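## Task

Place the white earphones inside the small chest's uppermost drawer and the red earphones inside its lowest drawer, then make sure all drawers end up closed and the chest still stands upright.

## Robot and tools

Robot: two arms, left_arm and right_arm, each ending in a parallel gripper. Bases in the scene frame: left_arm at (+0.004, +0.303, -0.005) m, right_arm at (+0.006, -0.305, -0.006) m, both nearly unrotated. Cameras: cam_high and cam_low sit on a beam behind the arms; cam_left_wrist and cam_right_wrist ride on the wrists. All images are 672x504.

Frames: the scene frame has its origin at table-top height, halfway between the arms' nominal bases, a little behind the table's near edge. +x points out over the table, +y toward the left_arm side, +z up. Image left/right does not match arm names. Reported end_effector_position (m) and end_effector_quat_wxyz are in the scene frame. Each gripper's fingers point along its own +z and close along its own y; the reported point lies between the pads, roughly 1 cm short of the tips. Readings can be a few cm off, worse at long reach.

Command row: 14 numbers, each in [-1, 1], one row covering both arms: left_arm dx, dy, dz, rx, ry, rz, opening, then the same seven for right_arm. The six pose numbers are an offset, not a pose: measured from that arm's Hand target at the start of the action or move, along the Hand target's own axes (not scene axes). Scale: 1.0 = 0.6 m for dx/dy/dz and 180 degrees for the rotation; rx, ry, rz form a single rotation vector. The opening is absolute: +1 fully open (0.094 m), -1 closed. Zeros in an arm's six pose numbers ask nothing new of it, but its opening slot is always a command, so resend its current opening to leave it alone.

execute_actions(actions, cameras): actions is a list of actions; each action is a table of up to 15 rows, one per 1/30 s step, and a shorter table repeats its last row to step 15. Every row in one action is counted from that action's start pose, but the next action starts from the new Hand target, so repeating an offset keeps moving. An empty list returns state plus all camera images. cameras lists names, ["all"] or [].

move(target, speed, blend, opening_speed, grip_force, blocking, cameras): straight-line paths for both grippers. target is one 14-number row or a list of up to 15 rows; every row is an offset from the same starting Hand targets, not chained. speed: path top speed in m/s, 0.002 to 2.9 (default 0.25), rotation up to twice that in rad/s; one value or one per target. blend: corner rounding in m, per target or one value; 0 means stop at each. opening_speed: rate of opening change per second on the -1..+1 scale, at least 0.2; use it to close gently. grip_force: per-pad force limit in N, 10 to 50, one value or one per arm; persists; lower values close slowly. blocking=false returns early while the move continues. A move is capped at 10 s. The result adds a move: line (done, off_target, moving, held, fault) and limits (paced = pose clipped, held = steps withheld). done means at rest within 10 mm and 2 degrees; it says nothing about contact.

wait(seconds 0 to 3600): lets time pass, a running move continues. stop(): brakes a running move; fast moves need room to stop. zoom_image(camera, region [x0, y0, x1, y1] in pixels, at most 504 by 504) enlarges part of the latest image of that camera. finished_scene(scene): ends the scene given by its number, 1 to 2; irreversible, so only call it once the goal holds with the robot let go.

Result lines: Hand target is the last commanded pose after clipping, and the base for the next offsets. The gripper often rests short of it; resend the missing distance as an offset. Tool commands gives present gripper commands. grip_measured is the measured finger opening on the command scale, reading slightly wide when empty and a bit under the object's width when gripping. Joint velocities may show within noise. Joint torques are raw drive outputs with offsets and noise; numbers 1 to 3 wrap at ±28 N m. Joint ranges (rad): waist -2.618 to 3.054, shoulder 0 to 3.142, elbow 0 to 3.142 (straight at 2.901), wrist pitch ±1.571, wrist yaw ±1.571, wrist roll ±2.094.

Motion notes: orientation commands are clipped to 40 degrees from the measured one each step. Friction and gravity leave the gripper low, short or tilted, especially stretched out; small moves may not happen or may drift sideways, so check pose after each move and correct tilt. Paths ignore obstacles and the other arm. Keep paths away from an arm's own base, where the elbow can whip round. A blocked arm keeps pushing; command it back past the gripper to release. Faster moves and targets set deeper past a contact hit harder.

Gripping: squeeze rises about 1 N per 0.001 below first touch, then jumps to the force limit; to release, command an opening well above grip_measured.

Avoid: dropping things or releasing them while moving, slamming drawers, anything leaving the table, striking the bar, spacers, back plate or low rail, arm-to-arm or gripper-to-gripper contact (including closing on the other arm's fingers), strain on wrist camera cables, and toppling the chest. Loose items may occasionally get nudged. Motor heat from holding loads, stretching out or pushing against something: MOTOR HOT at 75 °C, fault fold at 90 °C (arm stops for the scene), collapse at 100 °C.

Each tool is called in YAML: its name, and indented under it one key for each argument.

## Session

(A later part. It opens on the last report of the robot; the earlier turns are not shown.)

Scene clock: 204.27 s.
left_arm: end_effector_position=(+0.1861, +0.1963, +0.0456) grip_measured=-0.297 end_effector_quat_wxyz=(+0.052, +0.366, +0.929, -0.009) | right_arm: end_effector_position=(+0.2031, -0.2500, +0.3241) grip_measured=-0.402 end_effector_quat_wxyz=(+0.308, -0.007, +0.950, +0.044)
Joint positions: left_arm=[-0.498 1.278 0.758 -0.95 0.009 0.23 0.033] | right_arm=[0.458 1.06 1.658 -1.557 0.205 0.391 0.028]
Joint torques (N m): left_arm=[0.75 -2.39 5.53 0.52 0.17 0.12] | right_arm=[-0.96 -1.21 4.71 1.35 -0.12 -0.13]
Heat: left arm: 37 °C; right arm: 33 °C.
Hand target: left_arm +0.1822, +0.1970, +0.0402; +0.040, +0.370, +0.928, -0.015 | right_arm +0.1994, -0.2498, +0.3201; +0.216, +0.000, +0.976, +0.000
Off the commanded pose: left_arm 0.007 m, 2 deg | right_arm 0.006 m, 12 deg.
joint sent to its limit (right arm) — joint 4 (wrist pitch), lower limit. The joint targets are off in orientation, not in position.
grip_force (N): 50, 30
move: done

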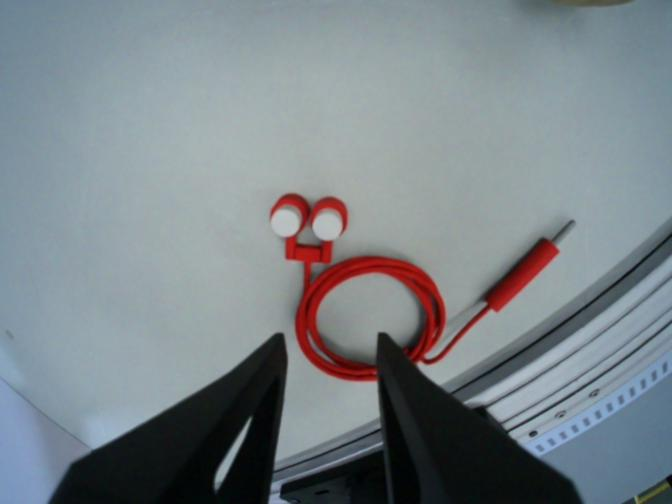

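move:
  target: [0.0058,0.015,0.037,0,0,0,-0.3,0,0,0,0,0,0,-0.4]
  speed: 0.06
  cameras: ["cam_left_wrist"]

Scene clock: 208.87 s.
left_arm: end_effector_position=(+0.1917, +0.2040, +0.0232) grip_measured=-0.297 end_effector_quat_wxyz=(+0.052, +0.366, +0.929, -0.008) | right_arm: end_effector_position=(+0.2031, -0.2500, +0.3241) grip_measured=-0.402 end_effector_quat_wxyz=(+0.308, -0.007, +0.950, +0.044)
Joint positions: left_arm=[-0.452 1.318 0.692 -0.845 0.012 0.276 0.033] | right_arm=[0.458 1.06 1.658 -1.557 0.205 0.391 0.028]
Joint torques (N m): left_arm=[0.76 -2.54 5.34 0.59 0.19 0.11] | right_arm=[-0.75 -1.21 4.46 1.37 -0.19 -0.09]
Heat: left arm: 37 °C; right arm: 33 °C.
Hand target: left_arm +0.1873, +0.2046, +0.0178; +0.040, +0.370, +0.928, -0.015 | right_arm +0.1994, -0.2498, +0.3201; +0.216, +0.000, +0.976, +0.000
Off the commanded pose: left_arm 0.007 m, 2 deg | right_arm 0.006 m, 12 deg.
joint sent to its limit (right arm) — joint 4 (wrist pitch), lower limit. The joint targets are off in orientation, not in position.
grip_force (N): 50, 30
move: done

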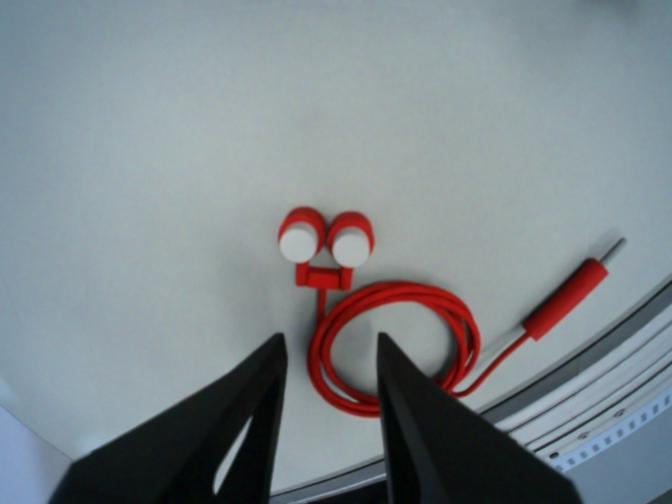

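move:
  target:
    - [0.0023,0.0083,0.0265,0,0,0,-0.3,0,0,0,0,0,0,-0.4]
    - [0.0023,0.0083,0.0265,0,0,0,-1,0,0,0,0,0,0,-0.4]
    - [-0.015,0.0083,-0.1727,0,0,0,-1,0,0,0,0,0,0,-0.4]
  speed: [0.05,0.1,0.12]
  grip_force: [30,30]
  cameras: ["cam_left_wrist","cam_low","cam_high"]

Scene clock: 215.97 s.
left_arm: end_effector_position=(+0.1909, +0.2081, +0.1137) grip_measured=-0.905 end_effector_quat_wxyz=(+0.035, +0.366, +0.930, -0.011) | right_arm: end_effector_position=(+0.2031, -0.2500, +0.3241) grip_measured=-0.402 end_effector_quat_wxyz=(+0.308, -0.007, +0.950, +0.044)
Joint positions: left_arm=[-0.425 1.27 1.029 -1.264 0.022 0.302 0.004] | right_arm=[0.458 1.06 1.658 -1.557 0.205 0.391 0.028]
Joint torques (N m): left_arm=[0.75 -4.68 8.54 0.25 0.1 0.11] | right_arm=[-0.83 -1.13 4.86 1.3 -0.08 -0.11]
Heat: left arm: 36 °C; right arm: 33 °C.
Hand target: left_arm +0.1907, +0.2081, +0.1218; +0.040, +0.370, +0.928, -0.015 | right_arm +0.1994, -0.2498, +0.3201; +0.216, +0.000, +0.976, +0.000
Off the commanded pose: left_arm 0.008 m, 1 deg | right_arm 0.006 m, 12 deg.
joint sent to its limit (right arm) — joint 4 (wrist pitch), lower limit. The joint targets are off in orientation, not in position.
grip_force (N): 30, 30
move: done; target 2's new opening was sent with left_arm's hand 0.011 m and 1 deg from that target
Images, in order (width x height): cam_high 672x504, cam_low 672x504, cam_left_wrist 672x504.

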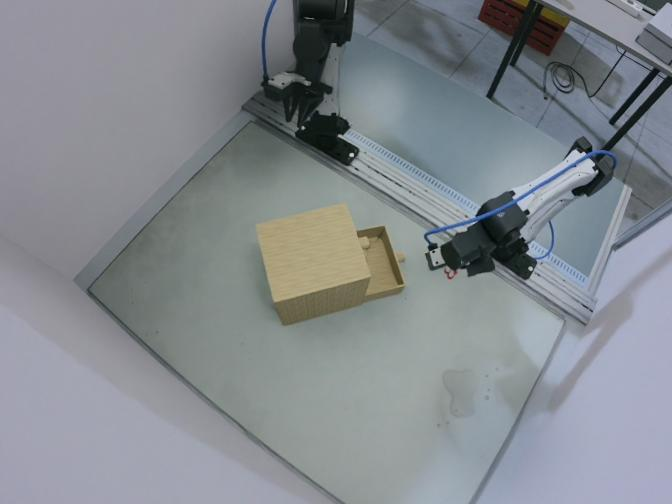

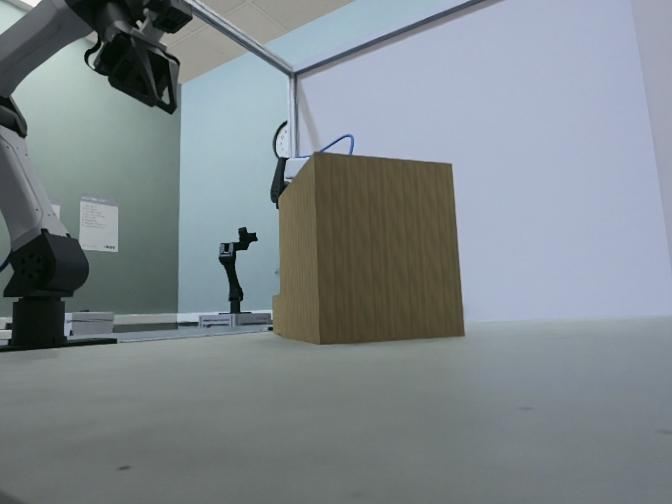

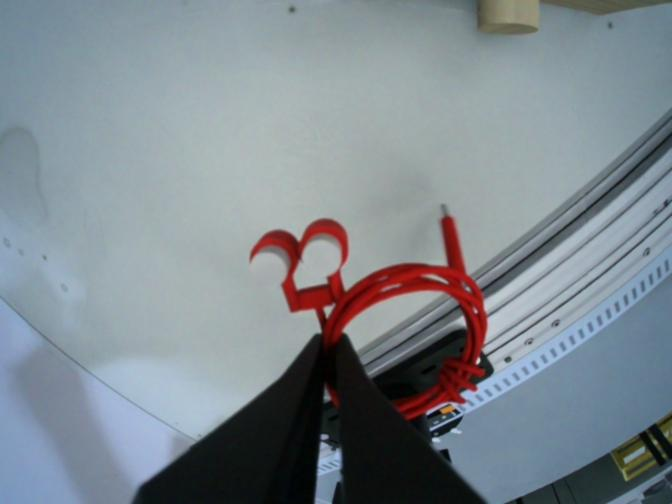

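move:
  target:
    - [-0.0116,0,-0.1328,0,-0.239,0,-1,0,0,0,0,0,0,-0.4]
    - [-0.3423,-0.0882,-0.1007,0,-0.239,0,-1,0,0,0,0,0,0,-0.4]
    - [-0.3322,-0.0882,0.0155,0,-0.239,0,-1,0,0,0,0,0,0,-0.4]
  speed: 0.15
  blend: [0.02,0.01,0]
  cameras: ["cam_left_wrist","cam_high"]

Scene clock: 227.40 s.
left_arm: end_effector_position=(+0.2985, +0.0329, +0.1382) grip_measured=-0.905 end_effector_quat_wxyz=(+0.382, +0.343, +0.844, -0.154) | right_arm: end_effector_position=(+0.2031, -0.2500, +0.3241) grip_measured=-0.402 end_effector_quat_wxyz=(+0.308, -0.007, +0.950, +0.044)
Joint positions: left_arm=[-0.699 1.385 0.878 -0.219 0.042 0.029 0.004] | right_arm=[0.458 1.06 1.658 -1.557 0.205 0.391 0.028]
Joint torques (N m): left_arm=[-0.53 -4.22 6.57 1.72 -0.19 -0.18] | right_arm=[-0.69 -1.05 4.68 1.36 -0.12 -0.15]
Heat: left arm: 36 °C; right arm: 33 °C.
Hand target: left_arm +0.2992, +0.0326, +0.1295; +0.377, +0.338, +0.849, -0.150 | right_arm +0.1994, -0.2498, +0.3201; +0.216, +0.000, +0.976, +0.000
Off the commanded pose: left_arm 0.009 m, 1 deg | right_arm 0.006 m, 12 deg.
joint sent to its limit (right arm) — joint 4 (wrist pitch), lower limit. The joint targets are off in orientation, not in position.
grip_force (N): 30, 30
move: done
Images, in order (width x height): cam_high 672x504, cam_left_wrist 672x504.

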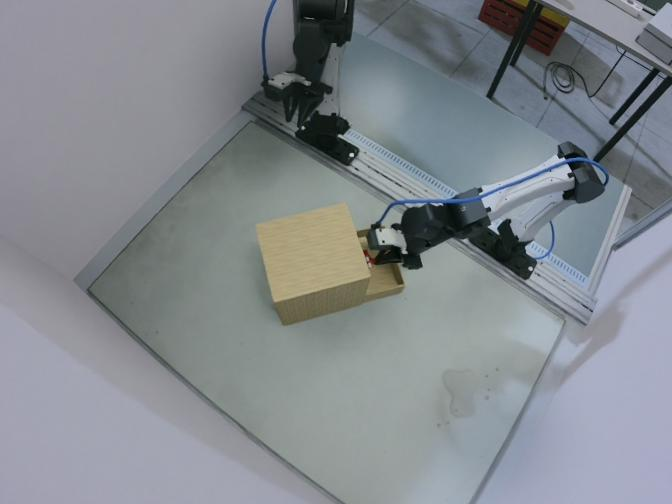

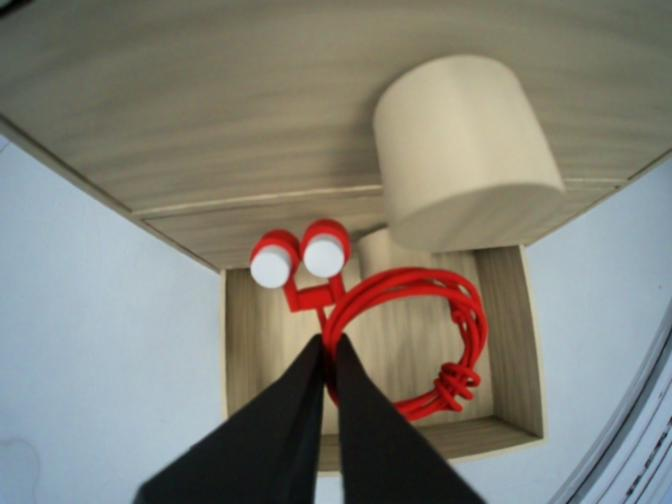

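move:
  target:
    - [0.0134,0,-0.0149,0,0,0,-1,0,0,0,0,0,0,-0.4]
    - [0.0753,0,0.041,0,0,0,-1,0,0,0,0,0,0,-0.4]
    - [0.0753,0,0.041,0,0,0,-0.4,0,0,0,0,0,0,-0.4]
  speed: 0.1
  cameras: ["cam_left_wrist","cam_high"]

Scene clock: 236.20 s.
left_arm: end_effector_position=(+0.2907, +0.0403, +0.0870) grip_measured=-0.404 end_effector_quat_wxyz=(+0.382, +0.343, +0.844, -0.154) | right_arm: end_effector_position=(+0.2031, -0.2500, +0.3241) grip_measured=-0.402 end_effector_quat_wxyz=(+0.308, -0.007, +0.950, +0.044)
Joint positions: left_arm=[-0.699 1.424 0.693 0.004 0.041 0.029 0.028] | right_arm=[0.458 1.06 1.658 -1.557 0.205 0.391 0.028]
Joint torques (N m): left_arm=[-0.51 -4.22 6.2 1.75 -0.18 -0.17] | right_arm=[-0.66 -1.25 4.63 1.36 -0.09 -0.11]
Heat: left arm: 36 °C; right arm: 33 °C.
Hand target: left_arm +0.2905, +0.0409, +0.0794; +0.377, +0.338, +0.849, -0.150 | right_arm +0.1994, -0.2498, +0.3201; +0.216, +0.000, +0.976, +0.000
Off the commanded pose: left_arm 0.008 m, 1 deg | right_arm 0.006 m, 12 deg.
joint sent to its limit (right arm) — joint 4 (wrist pitch), lower limit. The joint targets are off in orientation, not in position.
grip_force (N): 30, 30
move: done
Images, in order (width x height): cam_high 672x504, cam_left_wrist 672x504.

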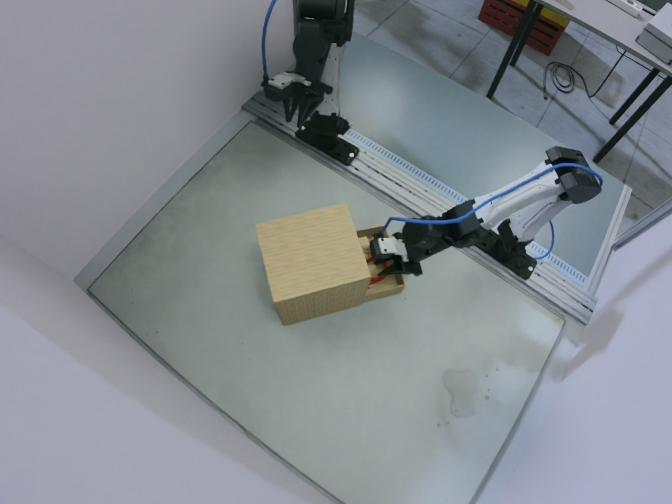

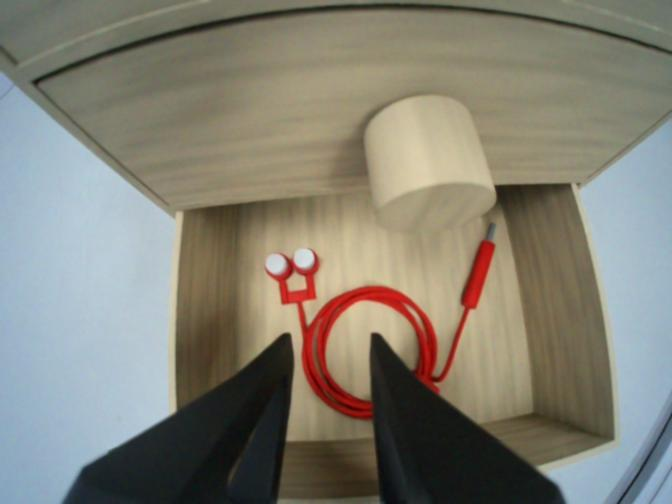

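move:
  target:
    - [-0.1015,0,-0.1363,0,0,0,-0.4,0,0,0,0,0,0,-0.4]
    - [-0.0205,-0.0523,-0.2275,0,0,0,-0.8,0,0,0,0,0,0,-0.4]
    - [0.1305,-0.0523,-0.0915,0,0,0,-1,0,0,0,0,0,0,-0.4]
    - [-0.0193,-0.0522,0.0697,0,0,0,-1,0,0,0,0,0,0,-0.4]
  speed: [0.2,0.2,0.15,0.1]
  blend: [0.02,0,0,0]
  grip_force: [50,50]
  cameras: ["cam_left_wrist","cam_high"]

Scene clock: 250.27 s.
left_arm: end_effector_position=(+0.2875, +0.0010, +0.0523) grip_measured=-0.995 end_effector_quat_wxyz=(+0.365, +0.337, +0.857, -0.140) | right_arm: end_effector_position=(+0.2031, -0.2500, +0.3241) grip_measured=-0.402 end_effector_quat_wxyz=(+0.308, -0.007, +0.950, +0.044)
Joint positions: left_arm=[-0.822 1.619 0.753 0.091 -0.068 -0.069 0] | right_arm=[0.458 1.06 1.658 -1.557 0.205 0.391 0.028]
Joint torques (N m): left_arm=[0.85 -5.37 9.2 1.79 0.09 0.08] | right_arm=[-1.01 -1.17 4.78 1.33 -0.12 -0.12]
Heat: left arm: 37 °C; right arm: 33 °C.
Hand target: left_arm +0.2971, -0.0086, +0.0601; +0.378, +0.338, +0.849, -0.150 | right_arm +0.1994, -0.2498, +0.3201; +0.216, +0.000, +0.976, +0.000
Off the commanded pose: left_arm 0.016 m, 2 deg | right_arm 0.006 m, 12 deg.
joint sent to its limit (right arm) — joint 4 (wrist pitch), lower limit. The joint targets are off in orientation, not in position.
move: off_target (left_arm)
Images, in order (width x height): cam_high 672x504, cam_left_wrist 672x504.

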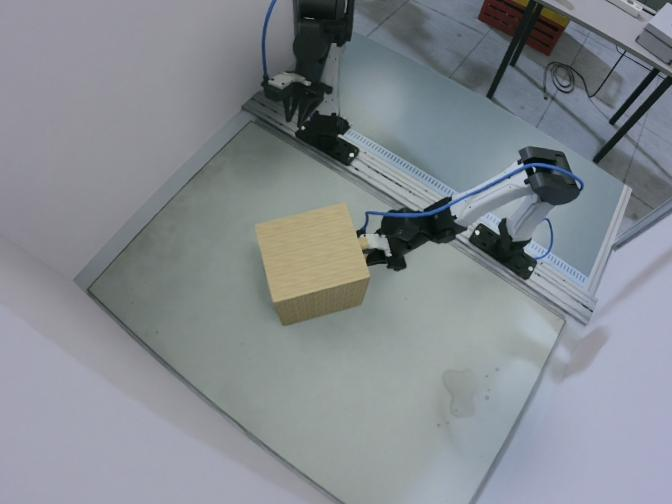

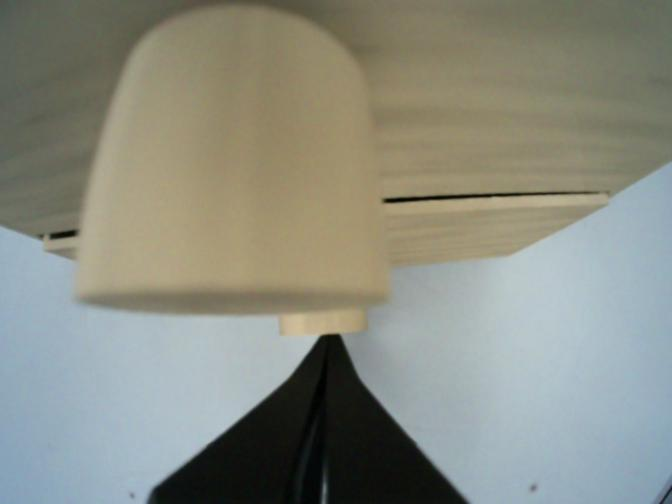

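move:
  target:
    - [0.048,0,-0.0533,0,-0.0667,0,-1,0,0,0,0,0,0,-0.4]
    - [-0.0148,0,0.009,0,-0.0667,0,-1,0,0,0,0,0,0,-0.4]
  speed: 0.08
  cameras: ["cam_left_wrist"]

Scene clock: 257.80 s.
left_arm: end_effector_position=(+0.2888, -0.0025, +0.0478) grip_measured=-0.995 end_effector_quat_wxyz=(+0.437, +0.326, +0.820, -0.175) | right_arm: end_effector_position=(+0.2031, -0.2500, +0.3241) grip_measured=-0.402 end_effector_quat_wxyz=(+0.308, -0.007, +0.950, +0.044)
Joint positions: left_arm=[-0.825 1.654 0.585 0.474 -0.068 -0.057 0] | right_arm=[0.458 1.06 1.658 -1.557 0.205 0.391 0.028]
Joint torques (N m): left_arm=[0.76 -4.59 9.76 2.16 -0.08 0.07] | right_arm=[-0.87 -1.14 4.64 1.31 -0.12 -0.1]
Heat: left arm: 38 °C; right arm: 33 °C.
Hand target: left_arm +0.3043, -0.0154, +0.0629; +0.464, +0.321, +0.805, -0.184 | right_arm +0.1994, -0.2498, +0.3201; +0.216, +0.000, +0.976, +0.000
Off the commanded pose: left_arm 0.025 m, 4 deg | right_arm 0.006 m, 12 deg.
joint sent to its limit (right arm) — joint 4 (wrist pitch), lower limit. The joint targets are off in orientation, not in position.
move: off_target (left_arm)

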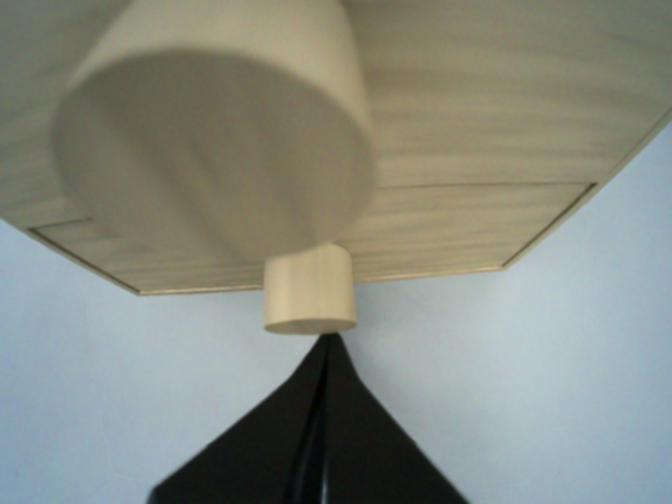

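move:
  target:
    - [0.0667,0,-0.1155,0,0,0,-1,0,0,0,0,0,0,-0.4]
    - [-0.1127,0,-0.238,0,0,0,-1,0,0,0,0,0,0,-0.4]
  speed: 0.15
  cameras: ["cam_left_wrist","cam_high"]

Scene clock: 262.73 s.
left_arm: end_effector_position=(+0.2370, +0.0488, +0.1810) grip_measured=-0.995 end_effector_quat_wxyz=(+0.454, +0.326, +0.809, -0.183) | right_arm: end_effector_position=(+0.2031, -0.2500, +0.3241) grip_measured=-0.402 end_effector_quat_wxyz=(+0.308, -0.007, +0.950, +0.044)
Joint positions: left_arm=[-0.842 1.027 0.691 -0.218 -0.078 -0.057 0] | right_arm=[0.458 1.06 1.658 -1.557 0.205 0.391 0.028]
Joint torques (N m): left_arm=[-0.77 -2.96 10.25 1.69 -0.27 -0.1] | right_arm=[-0.81 -1.39 4.62 1.34 -0.13 -0.08]
Heat: left arm: 38 °C; right arm: 33 °C.
Hand target: left_arm +0.2391, +0.0462, +0.1930; +0.464, +0.321, +0.805, -0.184 | right_arm +0.1994, -0.2498, +0.3201; +0.216, +0.000, +0.976, +0.000
Off the commanded pose: left_arm 0.012 m, 1 deg | right_arm 0.006 m, 12 deg.
joint sent to its limit (right arm) — joint 4 (wrist pitch), lower limit. The joint targets are off in orientation, not in position.
move: off_target (left_arm)
Images, in order (width x height): cam_high 672x504, cam_left_wrist 672x504.

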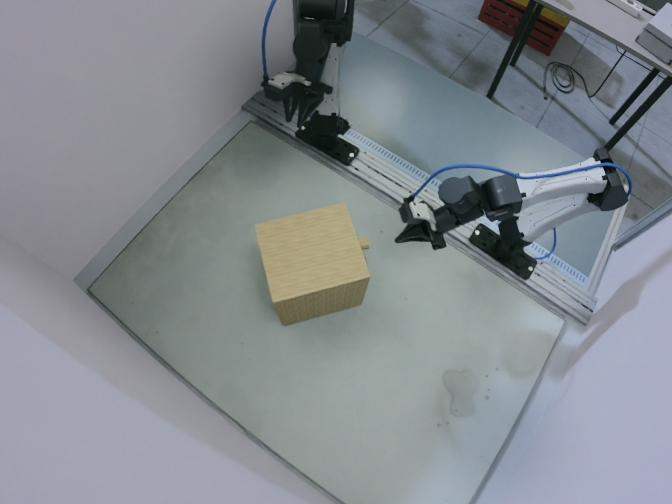

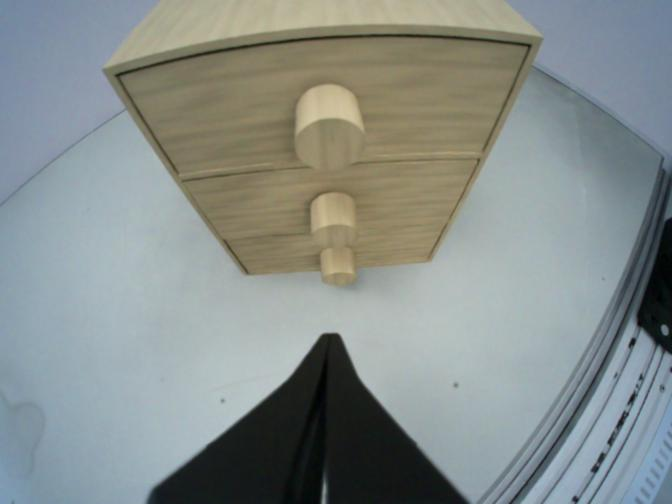

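zoom_image:
  camera: "cam_left_wrist"
  region: [90, 0, 560, 300]

Scaled by 1.072 from the camera's image (finer frame: 960x720).

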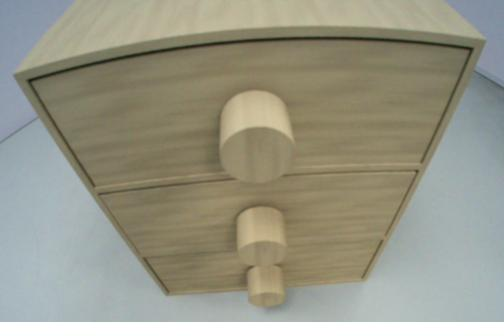

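finished_scene:
  scene: 1

The scene is finished: the task was done.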